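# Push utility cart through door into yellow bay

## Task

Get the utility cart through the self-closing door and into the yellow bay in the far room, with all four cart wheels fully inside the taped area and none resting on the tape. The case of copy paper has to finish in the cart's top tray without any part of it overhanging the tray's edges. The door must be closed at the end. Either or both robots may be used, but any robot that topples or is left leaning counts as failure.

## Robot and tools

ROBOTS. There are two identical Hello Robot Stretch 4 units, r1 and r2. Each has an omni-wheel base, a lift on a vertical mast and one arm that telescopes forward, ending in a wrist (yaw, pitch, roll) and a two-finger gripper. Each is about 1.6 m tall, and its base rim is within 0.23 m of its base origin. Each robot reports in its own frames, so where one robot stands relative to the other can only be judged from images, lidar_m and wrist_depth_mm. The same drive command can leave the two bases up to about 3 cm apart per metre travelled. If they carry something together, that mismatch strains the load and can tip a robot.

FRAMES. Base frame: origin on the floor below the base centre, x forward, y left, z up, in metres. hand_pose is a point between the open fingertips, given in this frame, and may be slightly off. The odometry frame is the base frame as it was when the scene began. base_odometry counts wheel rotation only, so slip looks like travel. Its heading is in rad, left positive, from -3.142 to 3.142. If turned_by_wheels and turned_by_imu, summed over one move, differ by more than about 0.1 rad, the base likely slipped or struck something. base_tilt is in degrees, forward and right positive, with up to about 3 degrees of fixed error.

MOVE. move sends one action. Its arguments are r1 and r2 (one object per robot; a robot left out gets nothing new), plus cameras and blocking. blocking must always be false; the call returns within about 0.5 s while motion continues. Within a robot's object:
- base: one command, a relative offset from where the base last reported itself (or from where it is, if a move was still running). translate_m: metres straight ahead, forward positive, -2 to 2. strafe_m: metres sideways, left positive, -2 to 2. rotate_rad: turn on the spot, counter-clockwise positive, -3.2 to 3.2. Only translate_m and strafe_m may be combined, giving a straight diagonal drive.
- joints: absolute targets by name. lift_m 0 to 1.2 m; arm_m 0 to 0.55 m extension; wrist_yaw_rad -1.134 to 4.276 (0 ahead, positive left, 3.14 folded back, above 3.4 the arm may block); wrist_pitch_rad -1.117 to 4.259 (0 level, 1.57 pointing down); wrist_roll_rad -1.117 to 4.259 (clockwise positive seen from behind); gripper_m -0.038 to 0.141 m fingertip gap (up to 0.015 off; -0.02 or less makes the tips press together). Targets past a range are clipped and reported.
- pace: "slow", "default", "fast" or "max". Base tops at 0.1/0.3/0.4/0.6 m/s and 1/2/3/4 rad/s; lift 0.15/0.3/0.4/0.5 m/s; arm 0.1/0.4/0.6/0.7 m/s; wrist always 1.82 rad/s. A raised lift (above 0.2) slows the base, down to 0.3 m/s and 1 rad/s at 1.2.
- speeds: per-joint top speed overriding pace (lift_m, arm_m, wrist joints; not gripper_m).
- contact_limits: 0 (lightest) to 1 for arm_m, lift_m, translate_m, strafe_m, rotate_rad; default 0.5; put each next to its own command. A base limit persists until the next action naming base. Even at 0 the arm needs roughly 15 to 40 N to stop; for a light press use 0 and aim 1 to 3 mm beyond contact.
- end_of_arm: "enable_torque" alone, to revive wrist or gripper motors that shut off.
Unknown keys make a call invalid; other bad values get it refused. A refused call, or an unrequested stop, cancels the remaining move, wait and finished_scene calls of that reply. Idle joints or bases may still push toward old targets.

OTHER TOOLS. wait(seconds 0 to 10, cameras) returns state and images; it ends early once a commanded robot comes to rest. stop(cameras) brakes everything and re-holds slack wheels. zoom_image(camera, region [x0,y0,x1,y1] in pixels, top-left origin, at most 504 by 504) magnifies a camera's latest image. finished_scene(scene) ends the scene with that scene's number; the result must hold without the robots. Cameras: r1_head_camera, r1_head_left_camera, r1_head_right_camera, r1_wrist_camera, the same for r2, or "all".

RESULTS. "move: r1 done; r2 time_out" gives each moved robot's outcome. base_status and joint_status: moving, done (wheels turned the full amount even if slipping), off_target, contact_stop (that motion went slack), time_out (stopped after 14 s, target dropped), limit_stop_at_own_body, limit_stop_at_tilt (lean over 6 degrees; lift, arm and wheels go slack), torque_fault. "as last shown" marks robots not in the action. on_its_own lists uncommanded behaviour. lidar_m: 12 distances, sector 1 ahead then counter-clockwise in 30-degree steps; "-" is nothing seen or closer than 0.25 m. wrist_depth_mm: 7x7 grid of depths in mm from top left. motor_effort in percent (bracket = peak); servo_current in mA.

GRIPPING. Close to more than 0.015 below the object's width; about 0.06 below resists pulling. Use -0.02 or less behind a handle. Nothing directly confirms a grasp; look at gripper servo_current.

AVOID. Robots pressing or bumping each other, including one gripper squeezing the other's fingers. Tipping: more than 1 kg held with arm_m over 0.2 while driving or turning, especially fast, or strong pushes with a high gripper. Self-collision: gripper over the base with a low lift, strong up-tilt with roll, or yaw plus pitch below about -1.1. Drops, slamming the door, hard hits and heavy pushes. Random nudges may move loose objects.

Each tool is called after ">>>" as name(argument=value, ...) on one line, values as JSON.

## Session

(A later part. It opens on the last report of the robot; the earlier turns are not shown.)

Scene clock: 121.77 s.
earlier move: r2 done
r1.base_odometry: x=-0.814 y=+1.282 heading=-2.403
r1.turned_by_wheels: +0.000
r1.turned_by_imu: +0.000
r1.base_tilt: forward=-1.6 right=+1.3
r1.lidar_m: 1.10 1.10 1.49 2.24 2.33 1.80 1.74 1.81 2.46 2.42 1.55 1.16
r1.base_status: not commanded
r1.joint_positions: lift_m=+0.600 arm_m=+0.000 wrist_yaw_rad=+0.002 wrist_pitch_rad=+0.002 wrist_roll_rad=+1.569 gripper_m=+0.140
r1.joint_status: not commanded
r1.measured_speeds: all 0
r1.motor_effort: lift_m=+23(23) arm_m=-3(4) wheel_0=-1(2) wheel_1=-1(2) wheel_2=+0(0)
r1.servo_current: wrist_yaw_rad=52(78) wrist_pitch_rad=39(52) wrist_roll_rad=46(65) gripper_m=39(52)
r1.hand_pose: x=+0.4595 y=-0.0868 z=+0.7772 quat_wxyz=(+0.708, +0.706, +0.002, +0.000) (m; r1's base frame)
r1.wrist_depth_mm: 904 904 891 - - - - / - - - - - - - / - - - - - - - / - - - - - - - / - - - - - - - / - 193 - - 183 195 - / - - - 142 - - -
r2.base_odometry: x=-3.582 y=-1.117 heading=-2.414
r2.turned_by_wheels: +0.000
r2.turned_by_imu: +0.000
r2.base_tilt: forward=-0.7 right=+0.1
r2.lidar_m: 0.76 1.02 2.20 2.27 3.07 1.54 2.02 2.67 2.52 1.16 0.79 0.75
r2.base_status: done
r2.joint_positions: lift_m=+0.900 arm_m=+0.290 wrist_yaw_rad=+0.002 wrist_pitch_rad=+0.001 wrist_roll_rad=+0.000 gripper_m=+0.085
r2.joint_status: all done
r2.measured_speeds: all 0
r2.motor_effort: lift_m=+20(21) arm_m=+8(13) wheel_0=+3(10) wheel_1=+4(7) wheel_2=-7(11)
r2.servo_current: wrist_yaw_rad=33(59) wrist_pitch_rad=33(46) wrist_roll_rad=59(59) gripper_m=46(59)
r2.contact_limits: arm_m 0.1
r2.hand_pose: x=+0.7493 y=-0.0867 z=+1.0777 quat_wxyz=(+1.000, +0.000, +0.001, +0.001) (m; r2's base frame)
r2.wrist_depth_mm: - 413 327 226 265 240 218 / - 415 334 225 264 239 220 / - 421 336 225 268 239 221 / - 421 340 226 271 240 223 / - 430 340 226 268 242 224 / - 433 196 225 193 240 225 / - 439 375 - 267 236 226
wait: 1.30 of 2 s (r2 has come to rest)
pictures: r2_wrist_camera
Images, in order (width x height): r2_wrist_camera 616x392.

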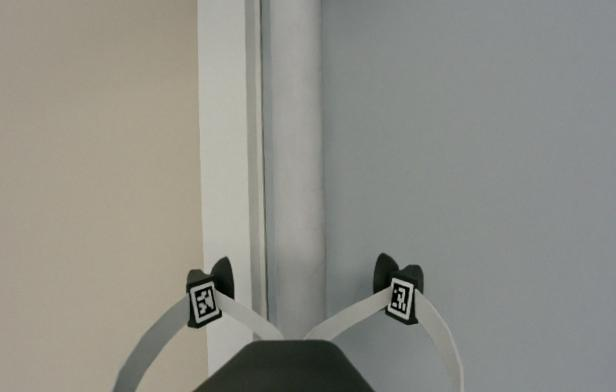

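>>> move(r2={"joints":{"arm_m":0.343},"pace":"slow","contact_limits":{"arm_m":0.1}}, blocking=false, cameras=[])

>>> wait(seconds=2, cameras=[])

>>> move(r2={"joints":{"gripper_m":-0.03}}, blocking=false, cameras=[])

>>> wait(seconds=2, cameras=["r2_wrist_camera","r2_head_camera"])

Scene clock: 129.00 s.
move: r2 moving
r1: as last shown
r1.lidar_m: 1.11 1.11 1.41 2.24 2.34 1.82 1.72 1.81 2.47 2.44 1.50 1.18
r1.servo_current: wrist_yaw_rad=59(65) wrist_pitch_rad=46(46) wrist_roll_rad=52(72) gripper_m=46(52)
r1.wrist_depth_mm: 904 891 917 - - - - / - - - - - - - / - - - - - - - / - - - - - - - / - - - - - - - / - 193 - - 182 195 - / - - - 142 - - -
r2.base_odometry: x=-3.582 y=-1.117 heading=-2.414
r2.turned_by_wheels: +0.000
r2.turned_by_imu: +0.000
r2.base_tilt: forward=-0.7 right=+0.0
r2.lidar_m: 0.75 1.08 2.22 2.28 3.04 1.58 2.03 2.66 2.51 1.19 0.80 0.76
r2.base_status: not commanded
r2.joint_positions: lift_m=+0.900 arm_m=+0.302 wrist_yaw_rad=+0.002 wrist_pitch_rad=+0.001 wrist_roll_rad=+0.000 gripper_m=+0.085
r2.joint_status: arm_m moving
r2.measured_speeds: translate_m=+0.000 strafe_m=+0.000 rotate_rad=+0.000 lift_m=+0.000 arm_m=+0.049 wrist_yaw_rad=+0.000 wrist_pitch_rad=+0.000 wrist_roll_rad=+0.000
r2.motor_effort: lift_m=+21(21) arm_m=+8(11) wheel_0=+3(4) wheel_1=+4(4) wheel_2=-7(7)
r2.servo_current: wrist_yaw_rad=46(59) wrist_pitch_rad=39(46) wrist_roll_rad=52(52) gripper_m=46(65)
r2.contact_limits: arm_m 0.1
r2.hand_pose: x=+0.7620 y=-0.0867 z=+1.0777 quat_wxyz=(+1.000, +0.000, +0.001, +0.001) (m; r2's base frame)
r2.wrist_depth_mm: 462 397 315 212 255 228 211 / 466 399 319 216 257 229 213 / 469 402 322 215 259 230 213 / 473 407 324 216 262 233 216 / 473 413 325 216 258 234 216 / - 421 196 213 193 232 216 / - 436 340 - 257 229 217
pictures: none
No camera images: "cameras" was empty.

Scene clock: 129.87 s.
earlier move: r2 contact_stop
r1.base_odometry: x=-0.814 y=+1.282 heading=-2.403
r1.turned_by_wheels: +0.000
r1.turned_by_imu: +0.000
r1.base_tilt: forward=-1.6 right=+1.3
r1.lidar_m: 1.11 1.11 1.47 2.27 2.31 1.80 1.73 1.82 2.44 2.46 1.54 1.18
r1.base_status: not commanded
r1.joint_positions: lift_m=+0.600 arm_m=+0.000 wrist_yaw_rad=+0.002 wrist_pitch_rad=+0.002 wrist_roll_rad=+1.569 gripper_m=+0.140
r1.joint_status: not commanded
r1.measured_speeds: all 0
r1.motor_effort: lift_m=+23(23) arm_m=-4(4) wheel_0=-1(2) wheel_1=-1(2) wheel_2=+0(0)
r1.servo_current: wrist_yaw_rad=65(72) wrist_pitch_rad=39(52) wrist_roll_rad=52(72) gripper_m=39(52)
r1.hand_pose: x=+0.4595 y=-0.0868 z=+0.7772 quat_wxyz=(+0.708, +0.706, +0.002, +0.000) (m; r1's base frame)
r1.wrist_depth_mm: 891 891 904 - - - - / - - - - - - - / - - - - - - - / - - - - - - - / - - - - - - - / - 193 - - 182 195 - / - - - 142 - - -
r2.base_odometry: x=-3.582 y=-1.117 heading=-2.414
r2.turned_by_wheels: +0.000
r2.turned_by_imu: +0.002
r2.base_tilt: forward=-0.7 right=+0.1
r2.lidar_m: 0.75 1.08 2.22 2.28 3.05 1.53 2.05 2.66 2.52 1.16 0.81 0.76
r2.base_status: not commanded
r2.joint_positions: lift_m=+0.900 arm_m=+0.331 wrist_yaw_rad=-0.008 wrist_pitch_rad=+0.001 wrist_roll_rad=+0.000 gripper_m=+0.085
r2.joint_status: arm_m contact_stop (moved +0.042 of +0.053)
r2.measured_speeds: all 0
r2.on_its_own: arm_m is slack since a contact_stop (your +0.343 is given up)
r2.motor_effort: lift_m=+20(21) arm_m=+0(15) wheel_0=+4(4) wheel_1=+3(4) wheel_2=-7(8)
r2.servo_current: wrist_yaw_rad=59(65) wrist_pitch_rad=33(46) wrist_roll_rad=46(52) gripper_m=52(65)
r2.contact_limits: arm_m 0.1
r2.hand_pose: x=+0.7900 y=-0.0896 z=+1.0777 quat_wxyz=(+1.000, +0.000, +0.001, -0.004) (m; r2's base frame)
r2.wrist_depth_mm: 410 347 283 246 229 207 191 / 424 351 286 188 232 208 194 / 421 353 287 182 233 209 195 / 430 355 290 182 235 210 196 / 442 359 296 189 236 211 197 / 436 364 196 185 191 206 197 / 442 377 300 - 235 207 197
wait: 0.87 of 2 s (r2 has come to rest)
pictures: none
No camera images: "cameras" was empty.

not run: a stop that you did not command came earlier in this reply.

not run: a stop that you did not command came earlier in this reply.

>>> move(r2={"joints":{"gripper_m":-0.03}}, blocking=false, cameras=[])

>>> wait(seconds=2, cameras=["r2_wrist_camera"])

Scene clock: 134.20 s.
move: r2 moving
r1: as last shown
r1.lidar_m: 1.11 1.13 1.46 2.25 2.33 1.81 1.71 1.81 2.46 2.44 1.54 1.15
r1.motor_effort: lift_m=+23(23) arm_m=-3(4) wheel_0=-1(2) wheel_1=-1(1) wheel_2=+0(0)
r1.servo_current: wrist_yaw_rad=52(59) wrist_pitch_rad=46(46) wrist_roll_rad=39(59) gripper_m=46(46)
r1.wrist_depth_mm: 891 904 917 - - - - / - - - - - - - / - - - - - - - / - - - - - - - / - - - - - - - / - 193 - - 182 195 - / - - - 142 - - -
r2.base_odometry: x=-3.582 y=-1.117 heading=-2.414
r2.turned_by_wheels: +0.000
r2.turned_by_imu: +0.000
r2.base_tilt: forward=-0.7 right=+0.1
r2.lidar_m: 0.74 1.06 2.22 2.30 3.05 1.56 2.06 2.66 2.53 1.21 0.81 0.74
r2.base_status: not commanded
r2.joint_positions: lift_m=+0.900 arm_m=+0.331 wrist_yaw_rad=-0.008 wrist_pitch_rad=+0.001 wrist_roll_rad=+0.000 gripper_m=+0.067
r2.joint_status: gripper_m moving
r2.measured_speeds: translate_m=+0.000 strafe_m=+0.000 rotate_rad=-0.001 lift_m=+0.000 arm_m=+0.000 wrist_yaw_rad=-0.002 wrist_pitch_rad=+0.000 wrist_roll_rad=+0.000
r2.on_its_own: arm_m is slack since a contact_stop (your +0.343 is given up)
r2.motor_effort: lift_m=+20(21) arm_m=+0(0) wheel_0=+4(4) wheel_1=+3(3) wheel_2=-7(7)
r2.servo_current: wrist_yaw_rad=52(59) wrist_pitch_rad=39(46) wrist_roll_rad=39(59) gripper_m=104(104)
r2.contact_limits: arm_m 0.1
r2.hand_pose: x=+0.7900 y=-0.0897 z=+1.0777 quat_wxyz=(+1.000, +0.000, +0.001, -0.004) (m; r2's base frame)
r2.wrist_depth_mm: 404 343 283 245 229 206 191 / 410 345 286 183 232 208 193 / 415 349 289 247 233 209 194 / 427 353 290 193 237 209 195 / 436 357 293 193 235 211 196 / 439 362 193 193 195 208 196 / 439 377 298 - 232 207 198
pictures: none
No camera images: "cameras" was empty.

Scene clock: 135.53 s.
earlier move: r2 done
r1.base_odometry: x=-0.814 y=+1.282 heading=-2.403
r1.turned_by_wheels: +0.000
r1.turned_by_imu: +0.000
r1.base_tilt: forward=-1.6 right=+1.2
r1.lidar_m: 1.10 1.13 1.47 2.24 2.31 1.83 1.72 1.83 2.46 2.45 1.53 1.17
r1.base_status: not commanded
r1.joint_positions: lift_m=+0.600 arm_m=+0.000 wrist_yaw_rad=+0.002 wrist_pitch_rad=+0.002 wrist_roll_rad=+1.569 gripper_m=+0.140
r1.joint_status: not commanded
r1.measured_speeds: all 0
r1.motor_effort: lift_m=+23(23) arm_m=-4(4) wheel_0=-1(2) wheel_1=-1(2) wheel_2=+0(0)
r1.servo_current: wrist_yaw_rad=52(65) wrist_pitch_rad=39(52) wrist_roll_rad=59(72) gripper_m=39(46)
r1.hand_pose: x=+0.4595 y=-0.0868 z=+0.7772 quat_wxyz=(+0.708, +0.706, +0.002, +0.000) (m; r1's base frame)
r1.wrist_depth_mm: 904 917 904 - - - - / - - - - - - - / - - - - - - - / - - - - - - - / - - - - - - - / - 192 - - 183 195 - / - - - 143 - - -
r2.base_odometry: x=-3.582 y=-1.118 heading=-2.414
r2.turned_by_wheels: +0.000
r2.turned_by_imu: +0.000
r2.base_tilt: forward=-0.6 right=+0.1
r2.lidar_m: 0.76 1.07 2.22 2.29 3.01 1.55 2.02 2.65 2.53 1.17 0.81 0.75
r2.base_status: not commanded
r2.joint_positions: lift_m=+0.900 arm_m=+0.343 wrist_yaw_rad=+0.004 wrist_pitch_rad=+0.001 wrist_roll_rad=+0.000 gripper_m=-0.028
r2.joint_status: all done
r2.measured_speeds: all 0
r2.on_its_own: arm_m is slack since a contact_stop; arm_m moved +0.012 to your old target +0.343
r2.motor_effort: lift_m=+20(21) arm_m=+0(0) wheel_0=-3(4) wheel_1=-2(3) wheel_2=+5(8)
r2.servo_current: wrist_yaw_rad=46(65) wrist_pitch_rad=39(46) wrist_roll_rad=39(59) gripper_m=143(332)
r2.contact_limits: arm_m 0.1
r2.hand_pose: x=+0.8026 y=-0.0864 z=+1.0777 quat_wxyz=(+1.000, +0.000, +0.001, +0.002) (m; r2's base frame)
r2.wrist_depth_mm: 418 343 270 161 218 194 179 / 430 347 276 163 220 194 180 / 436 347 277 164 220 197 182 / 433 351 277 167 222 198 182 / 433 355 279 167 224 199 184 / 445 359 186 167 180 197 185 / 449 387 293 - 223 194 -
wait: 1.33 of 2 s (r2 has come to rest)
pictures: r2_wrist_camera
Images, in order (width x height): r2_wrist_camera 616x392.

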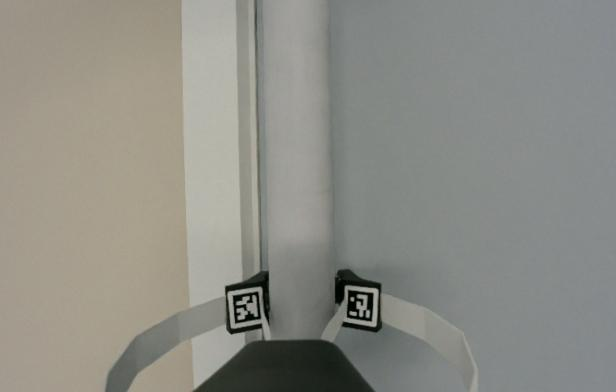

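>>> move(r2={"base":{"translate_m":-0.243,"strafe_m":0.06},"joints":{"arm_m":0.343},"pace":"slow","contact_limits":{"translate_m":0.8,"arm_m":0.8}}, blocking=false, cameras=[])

>>> wait(seconds=5, cameras=[])

>>> wait(seconds=2.5, cameras=["r2_wrist_camera","r1_head_camera"])

Scene clock: 153.13 s.
move: r2 moving
r1: as last shown
r1.base_tilt: forward=-1.6 right=+1.3
r1.lidar_m: 1.12 1.10 1.46 2.24 2.32 1.81 1.71 1.80 2.44 2.45 1.55 1.17
r1.motor_effort: lift_m=+23(23) arm_m=-3(4) wheel_0=-1(2) wheel_1=-1(2) wheel_2=+0(0)
r1.servo_current: wrist_yaw_rad=33(65) wrist_pitch_rad=46(52) wrist_roll_rad=52(59) gripper_m=39(46)
r1.wrist_depth_mm: - 904 917 - - - - / - - - - - - - / - - - - - - - / - - - - - - - / - - - - - - - / - 193 - - 182 195 - / - - - 142 - - -
r2.base_odometry: x=-3.571 y=-1.112 heading=-2.414
r2.turned_by_wheels: +0.000
r2.turned_by_imu: -0.001
r2.base_tilt: forward=-0.6 right=+0.1
r2.lidar_m: 0.76 1.07 2.22 2.31 3.05 1.56 2.01 2.68 2.53 1.15 0.81 0.74
r2.base_status: translate_m moving; strafe_m moving
r2.joint_positions: lift_m=+0.900 arm_m=+0.343 wrist_yaw_rad=+0.006 wrist_pitch_rad=+0.001 wrist_roll_rad=+0.000 gripper_m=-0.028
r2.joint_status: all done
r2.measured_speeds: translate_m=-0.048 strafe_m=+0.013 rotate_rad=+0.000 lift_m=+0.000 arm_m=+0.000 wrist_yaw_rad=+0.007 wrist_pitch_rad=+0.000 wrist_roll_rad=+0.000
r2.motor_effort: lift_m=+20(21) arm_m=-4(4) wheel_0=-9(13) wheel_1=-9(11) wheel_2=+22(22)
r2.servo_current: wrist_yaw_rad=52(52) wrist_pitch_rad=39(46) wrist_roll_rad=39(52) gripper_m=150(156)
r2.contact_limits: arm_m 0.8; translate_m 0.8
r2.hand_pose: x=+0.8028 y=-0.0858 z=+1.0777 quat_wxyz=(+1.000, +0.000, +0.001, +0.003) (m; r2's base frame)
r2.wrist_depth_mm: 433 359 282 162 217 195 180 / 439 362 285 163 220 196 181 / 442 366 286 165 221 197 182 / 449 368 290 167 222 198 182 / 452 375 293 167 224 199 184 / 452 377 186 167 181 197 185 / 455 407 303 - 224 191 -
pictures: none
No camera images: "cameras" was empty.

Scene clock: 156.40 s.
earlier move: r2 done
r1.base_odometry: x=-0.814 y=+1.282 heading=-2.403
r1.turned_by_wheels: +0.000
r1.turned_by_imu: +0.000
r1.base_tilt: forward=-1.6 right=+1.2
r1.lidar_m: 1.19 1.11 1.48 2.24 2.32 1.83 1.73 1.80 2.44 2.44 1.52 1.19
r1.base_status: not commanded
r1.joint_positions: lift_m=+0.600 arm_m=+0.000 wrist_yaw_rad=+0.002 wrist_pitch_rad=+0.002 wrist_roll_rad=+1.569 gripper_m=+0.140
r1.joint_status: not commanded
r1.measured_speeds: all 0
r1.motor_effort: lift_m=+23(23) arm_m=-4(4) wheel_0=-1(2) wheel_1=-1(2) wheel_2=+0(0)
r1.servo_current: wrist_yaw_rad=59(72) wrist_pitch_rad=46(52) wrist_roll_rad=65(65) gripper_m=46(52)
r1.hand_pose: x=+0.4595 y=-0.0868 z=+0.7772 quat_wxyz=(+0.708, +0.706, +0.002, +0.000) (m; r1's base frame)
r1.wrist_depth_mm: - - - - - 1537 1078 / - 1138 1138 - - - 1118 / - - - - - - 1060 / - - - - - - 1060 / - - - - - - 1008 / - 193 - - 182 195 - / - - - 142 - - -
r2.base_odometry: x=-3.362 y=-1.001 heading=-2.414
r2.turned_by_wheels: +0.000
r2.turned_by_imu: +0.003
r2.base_tilt: forward=-0.6 right=+0.1
r2.lidar_m: 0.76 1.39 2.27 2.37 3.14 1.29 1.78 2.62 2.47 1.50 0.99 0.78
r2.base_status: done
r2.joint_positions: lift_m=+0.900 arm_m=+0.343 wrist_yaw_rad=+0.012 wrist_pitch_rad=+0.001 wrist_roll_rad=+0.000 gripper_m=-0.028
r2.joint_status: all done
r2.measured_speeds: all 0
r2.motor_effort: lift_m=+20(21) arm_m=-4(5) wheel_0=-3(13) wheel_1=-6(11) wheel_2=+19(27)
r2.servo_current: wrist_yaw_rad=65(85) wrist_pitch_rad=39(46) wrist_roll_rad=33(65) gripper_m=137(156)
r2.contact_limits: arm_m 0.8; translate_m 0.8
r2.hand_pose: x=+0.8034 y=-0.0838 z=+1.0777 quat_wxyz=(+1.000, +0.000, +0.001, +0.006) (m; r2's base frame)
r2.wrist_depth_mm: - - 254 163 225 212 202 / - - 256 164 227 213 - / - - 257 164 229 213 204 / - - 259 167 230 215 207 / - - 262 166 231 217 208 / - - 183 167 181 218 208 / - - - - 232 215 209
wait: 3.27 of 5 s (r2 has come to rest)
pictures: none
No camera images: "cameras" was empty.

Scene clock: 158.90 s.
r1.base_odometry: x=-0.814 y=+1.282 heading=-2.403
r1.turned_by_wheels: +0.000
r1.turned_by_imu: +0.000
r1.base_tilt: forward=-1.6 right=+1.2
r1.lidar_m: 1.17 1.10 1.45 2.25 2.34 1.82 1.69 1.81 2.46 2.44 1.52 1.20
r1.base_status: not commanded
r1.joint_positions: lift_m=+0.600 arm_m=+0.000 wrist_yaw_rad=+0.002 wrist_pitch_rad=+0.002 wrist_roll_rad=+1.569 gripper_m=+0.140
r1.joint_status: not commanded
r1.measured_speeds: all 0
r1.motor_effort: lift_m=+23(23) arm_m=-4(4) wheel_0=-1(2) wheel_1=-1(2) wheel_2=+0(0)
r1.servo_current: wrist_yaw_rad=52(72) wrist_pitch_rad=46(52) wrist_roll_rad=46(65) gripper_m=39(52)
r1.hand_pose: x=+0.4595 y=-0.0868 z=+0.7772 quat_wxyz=(+0.708, +0.706, +0.002, +0.000) (m; r1's base frame)
r1.wrist_depth_mm: - - - - - 1537 1078 / - 1160 1138 - - - 1078 / - - - - - - 1060 / - - - - - - 1060 / - - - - - - 1025 / - 192 - - 183 195 - / - - - 142 - - -
r2.base_odometry: x=-3.362 y=-1.001 heading=-2.414
r2.turned_by_wheels: +0.000
r2.turned_by_imu: +0.000
r2.base_tilt: forward=-0.6 right=+0.1
r2.lidar_m: 0.71 1.41 2.28 2.33 3.14 1.31 1.80 2.62 2.48 1.49 0.98 0.81
r2.base_status: done
r2.joint_positions: lift_m=+0.900 arm_m=+0.343 wrist_yaw_rad=+0.012 wrist_pitch_rad=+0.001 wrist_roll_rad=+0.000 gripper_m=-0.028
r2.joint_status: all done
r2.measured_speeds: all 0
r2.motor_effort: lift_m=+20(21) arm_m=-4(5) wheel_0=-3(13) wheel_1=-6(11) wheel_2=+19(27)
r2.servo_current: wrist_yaw_rad=65(85) wrist_pitch_rad=39(46) wrist_roll_rad=46(65) gripper_m=143(156)
r2.contact_limits: arm_m 0.8; translate_m 0.8
r2.hand_pose: x=+0.8034 y=-0.0838 z=+1.0777 quat_wxyz=(+1.000, +0.000, +0.001, +0.006) (m; r2's base frame)
r2.wrist_depth_mm: - - 254 163 225 212 202 / - - 256 164 227 213 - / - - 257 164 229 214 205 / - - 259 167 229 216 206 / - - 262 166 233 217 207 / - - 183 167 181 219 208 / - - - - 232 215 209
wait: 2.50 s; at rest by 0.27 s
pictures: r1_head_camera, r2_wrist_camera
Images, in order (width x height): r1_head_camera 420x560, r2_wrist_camera 616x392.

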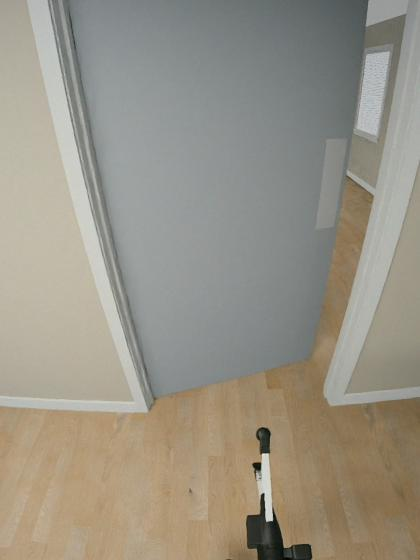

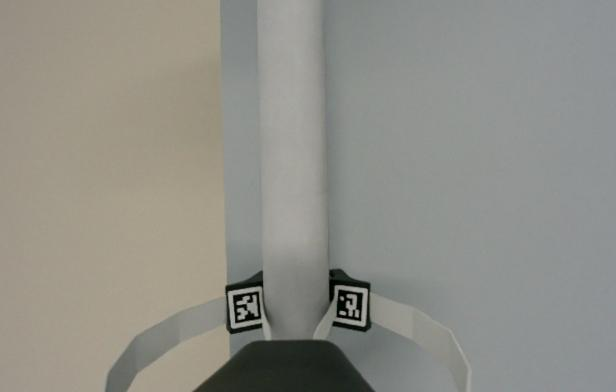

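Works. Continue, several steps.

>>> move(r2={"base":{"translate_m":-0.252,"strafe_m":-0.003},"pace":"slow","contact_limits":{"translate_m":0.8}}, blocking=false, cameras=[])

>>> wait(seconds=5, cameras=[])

>>> move(r2={"base":{"translate_m":-0.241,"strafe_m":-0.067},"pace":"slow","contact_limits":{"translate_m":0.8}}, blocking=false, cameras=[])

>>> wait(seconds=5, cameras=["r2_wrist_camera","r1_head_camera"])

Scene clock: 165.03 s.
move: r2 moving
r1: as last shown
r1.base_tilt: forward=-1.6 right=+1.3
r1.lidar_m: 1.16 1.11 1.46 2.25 2.35 1.82 1.72 1.80 2.44 2.43 1.52 1.18
r1.motor_effort: lift_m=+23(23) arm_m=-4(4) wheel_0=-1(2) wheel_1=-1(1) wheel_2=+0(0)
r1.servo_current: wrist_yaw_rad=39(65) wrist_pitch_rad=46(46) wrist_roll_rad=59(65) gripper_m=46(46)
r1.wrist_depth_mm: - - - - - 1537 1078 / - 1182 1160 - - - 1118 / - - - - - - 1060 / - - - - - - 1060 / - - - - - - 1025 / - 193 - - 182 194 - / - - - 142 - - -
r2.base_odometry: x=-3.352 y=-0.993 heading=-2.413
r2.turned_by_wheels: +0.001
r2.turned_by_imu: +0.002
r2.base_tilt: forward=-0.6 right=+0.1
r2.lidar_m: 0.73 1.40 2.28 2.35 3.16 1.30 1.78 2.60 2.46 1.53 0.98 0.81
r2.base_status: translate_m moving; strafe_m moving
r2.joint_positions: lift_m=+0.900 arm_m=+0.343 wrist_yaw_rad=+0.012 wrist_pitch_rad=+0.001 wrist_roll_rad=+0.000 gripper_m=-0.028
r2.joint_status: not commanded
r2.measured_speeds: translate_m=-0.049 strafe_m=+0.000 rotate_rad=+0.001 lift_m=+0.000 arm_m=+0.000 wrist_yaw_rad=+0.000 wrist_pitch_rad=+0.000 wrist_roll_rad=+0.000
r2.motor_effort: lift_m=+20(21) arm_m=-4(4) wheel_0=-3(6) wheel_1=-8(8) wheel_2=+24(24)
r2.servo_current: wrist_yaw_rad=65(85) wrist_pitch_rad=39(46) wrist_roll_rad=52(59) gripper_m=143(150)
r2.contact_limits: arm_m 0.8; translate_m 0.8
r2.hand_pose: x=+0.8034 y=-0.0838 z=+1.0777 quat_wxyz=(+1.000, +0.000, +0.001, +0.006) (m; r2's base frame)
r2.wrist_depth_mm: - - 256 163 226 213 204 / - - 256 164 229 215 - / - - 257 164 229 216 206 / - - 258 167 231 216 208 / - - 262 166 233 219 209 / - - 183 167 182 218 210 / - - - - 233 216 210
pictures: none
No camera images: "cameras" was empty.

Scene clock: 168.33 s.
earlier move: r2 done
r1.base_odometry: x=-0.814 y=+1.282 heading=-2.403
r1.turned_by_wheels: +0.000
r1.turned_by_imu: +0.000
r1.base_tilt: forward=-1.6 right=+1.3
r1.lidar_m: 1.22 1.11 1.47 2.25 2.33 1.82 1.74 1.80 2.46 2.44 1.55 1.21
r1.base_status: not commanded
r1.joint_positions: lift_m=+0.600 arm_m=+0.000 wrist_yaw_rad=+0.002 wrist_pitch_rad=+0.002 wrist_roll_rad=+1.569 gripper_m=+0.140
r1.joint_status: not commanded
r1.measured_speeds: all 0
r1.motor_effort: lift_m=+23(23) arm_m=-4(4) wheel_0=-2(2) wheel_1=-1(2) wheel_2=+0(0)
r1.servo_current: wrist_yaw_rad=59(65) wrist_pitch_rad=39(52) wrist_roll_rad=46(78) gripper_m=46(52)
r1.hand_pose: x=+0.4595 y=-0.0868 z=+0.7772 quat_wxyz=(+0.708, +0.706, +0.002, +0.000) (m; r1's base frame)
r1.wrist_depth_mm: - - - - - 1537 1078 / - - - - - 1537 1098 / - - 1366 - - 1336 1098 / - - - - - - 1118 / - - - - - - 1060 / - 193 - - 182 195 1060 / - - - 142 - - -
r2.base_odometry: x=-3.176 y=-0.831 heading=-2.412
r2.turned_by_wheels: +0.000
r2.turned_by_imu: +0.005
r2.base_tilt: forward=-0.6 right=+0.1
r2.lidar_m: 0.75 1.71 2.40 2.47 3.29 1.07 3.54 2.46 2.34 1.83 1.22 0.86
r2.base_status: done
r2.joint_positions: lift_m=+0.900 arm_m=+0.343 wrist_yaw_rad=+0.015 wrist_pitch_rad=+0.001 wrist_roll_rad=+0.000 gripper_m=-0.028
r2.joint_status: not commanded
r2.measured_speeds: all 0
r2.motor_effort: lift_m=+20(21) arm_m=-4(5) wheel_0=+3(8) wheel_1=-4(8) wheel_2=+21(30)
r2.servo_current: wrist_yaw_rad=85(98) wrist_pitch_rad=46(46) wrist_roll_rad=39(72) gripper_m=124(150)
r2.contact_limits: arm_m 0.8; translate_m 0.8
r2.hand_pose: x=+0.8036 y=-0.0831 z=+1.0777 quat_wxyz=(+1.000, +0.000, +0.001, +0.007) (m; r2's base frame)
r2.wrist_depth_mm: - - 243 164 239 236 236 / - - 244 164 240 237 236 / - - 246 165 242 239 237 / - - 247 166 243 241 240 / - - 249 167 245 242 241 / - - 186 169 180 243 242 / - - 251 - 247 244 244
wait: 3.30 of 5 s (r2 has come to rest)
pictures: none
No camera images: "cameras" was empty.

Scene clock: 168.83 s.
move: r2 moving
r1: as last shown
r1.lidar_m: 1.22 1.12 1.45 2.25 2.33 1.81 1.73 1.80 2.44 2.43 1.51 1.21
r1.motor_effort: lift_m=+23(23) arm_m=-3(4) wheel_0=-1(2) wheel_1=-1(2) wheel_2=+0(0)
r1.servo_current: wrist_yaw_rad=39(59) wrist_pitch_rad=39(52) wrist_roll_rad=52(65) gripper_m=46(46)
r1.wrist_depth_mm: - - - - - 1618 1098 / - - - - - 1537 1098 / - 1397 1397 - - 1336 1138 / - - - - - - 1138 / - - - - - - 1118 / - 193 - - 182 194 1042 / - - - 142 - - -
r2.base_odometry: x=-3.169 y=-0.820 heading=-2.411
r2.turned_by_wheels: +0.002
r2.turned_by_imu: +0.002
r2.base_tilt: forward=-0.6 right=+0.0
r2.lidar_m: 0.76 1.70 2.40 2.48 3.30 1.06 3.51 2.45 2.31 1.83 1.20 0.86
r2.base_status: translate_m moving; strafe_m moving
r2.joint_positions: lift_m=+0.900 arm_m=+0.343 wrist_yaw_rad=+0.015 wrist_pitch_rad=+0.001 wrist_roll_rad=+0.000 gripper_m=-0.028
r2.joint_status: not commanded
r2.measured_speeds: translate_m=-0.049 strafe_m=-0.013 rotate_rad=+0.000 lift_m=+0.000 arm_m=+0.000 wrist_yaw_rad=+0.000 wrist_pitch_rad=+0.000 wrist_roll_rad=+0.000
r2.motor_effort: lift_m=+20(21) arm_m=-4(4) wheel_0=+6(6) wheel_1=-7(7) wheel_2=+24(25)
r2.servo_current: wrist_yaw_rad=85(91) wrist_pitch_rad=39(46) wrist_roll_rad=59(59) gripper_m=117(130)
r2.contact_limits: arm_m 0.8; translate_m 0.8
r2.hand_pose: x=+0.8036 y=-0.0831 z=+1.0777 quat_wxyz=(+1.000, +0.000, +0.001, +0.007) (m; r2's base frame)
r2.wrist_depth_mm: - - 242 164 239 238 236 / - - 243 165 240 239 237 / - - 245 165 242 241 240 / - - 247 166 243 243 240 / - - 248 167 245 244 242 / - - 184 168 180 245 244 / - - 252 - 249 245 246
pictures: none
No camera images: "cameras" was empty.

Scene clock: 172.07 s.
earlier move: r2 done
r1.base_odometry: x=-0.814 y=+1.282 heading=-2.403
r1.turned_by_wheels: +0.000
r1.turned_by_imu: +0.000
r1.base_tilt: forward=-1.6 right=+1.3
r1.lidar_m: 1.27 1.11 1.46 2.25 2.35 1.84 1.72 1.80 2.47 2.44 1.55 1.20
r1.base_status: not commanded
r1.joint_positions: lift_m=+0.600 arm_m=+0.000 wrist_yaw_rad=+0.002 wrist_pitch_rad=+0.002 wrist_roll_rad=+1.569 gripper_m=+0.140
r1.joint_status: not commanded
r1.measured_speeds: all 0
r1.motor_effort: lift_m=+23(23) arm_m=-4(4) wheel_0=-1(2) wheel_1=-2(2) wheel_2=+0(0)
r1.servo_current: wrist_yaw_rad=59(72) wrist_pitch_rad=46(52) wrist_roll_rad=46(72) gripper_m=39(46)
r1.hand_pose: x=+0.4595 y=-0.0868 z=+0.7772 quat_wxyz=(+0.708, +0.706, +0.002, +0.000) (m; r1's base frame)
r1.wrist_depth_mm: - - - - - 1537 1098 / - - - - - 1537 1098 / - - - - - 1618 1118 / - - - - - 1397 1118 / - - - - - - 1138 / - 193 - - 182 195 1098 / - - - 142 - - -
r2.base_odometry: x=-3.042 y=-0.621 heading=-2.410
r2.turned_by_wheels: +0.001
r2.turned_by_imu: +0.006
r2.base_tilt: forward=-0.6 right=+0.0
r2.lidar_m: 0.75 1.95 2.56 2.66 1.03 0.90 3.23 2.31 2.17 2.07 1.45 0.92
r2.base_status: done
r2.joint_positions: lift_m=+0.900 arm_m=+0.343 wrist_yaw_rad=+0.017 wrist_pitch_rad=+0.001 wrist_roll_rad=+0.000 gripper_m=-0.028
r2.joint_status: not commanded
r2.measured_speeds: all 0
r2.motor_effort: lift_m=+20(21) arm_m=-4(5) wheel_0=+7(13) wheel_1=-1(8) wheel_2=+20(28)
r2.servo_current: wrist_yaw_rad=98(104) wrist_pitch_rad=39(46) wrist_roll_rad=46(65) gripper_m=130(130)
r2.contact_limits: arm_m 0.8; translate_m 0.8
r2.hand_pose: x=+0.8038 y=-0.0826 z=+1.0777 quat_wxyz=(+1.000, +0.000, +0.001, +0.008) (m; r2's base frame)
r2.wrist_depth_mm: - - 232 166 258 273 287 / 1983 227 233 166 259 273 287 / 1983 230 235 167 260 276 290 / 1921 - 236 167 262 277 293 / - 231 236 167 266 278 291 / - 156 183 168 181 281 294 / - - 239 - 270 287 297
wait: 3.23 of 5 s (r2 has come to rest)
pictures: r1_head_camera, r2_wrist_camera
Images, in order (width x height): r1_head_camera 420x560, r2_wrist_camera 616x392.

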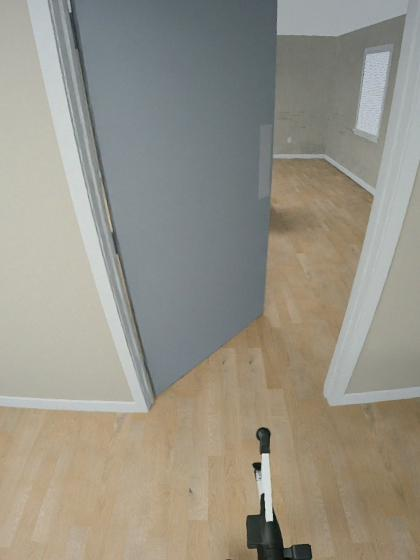

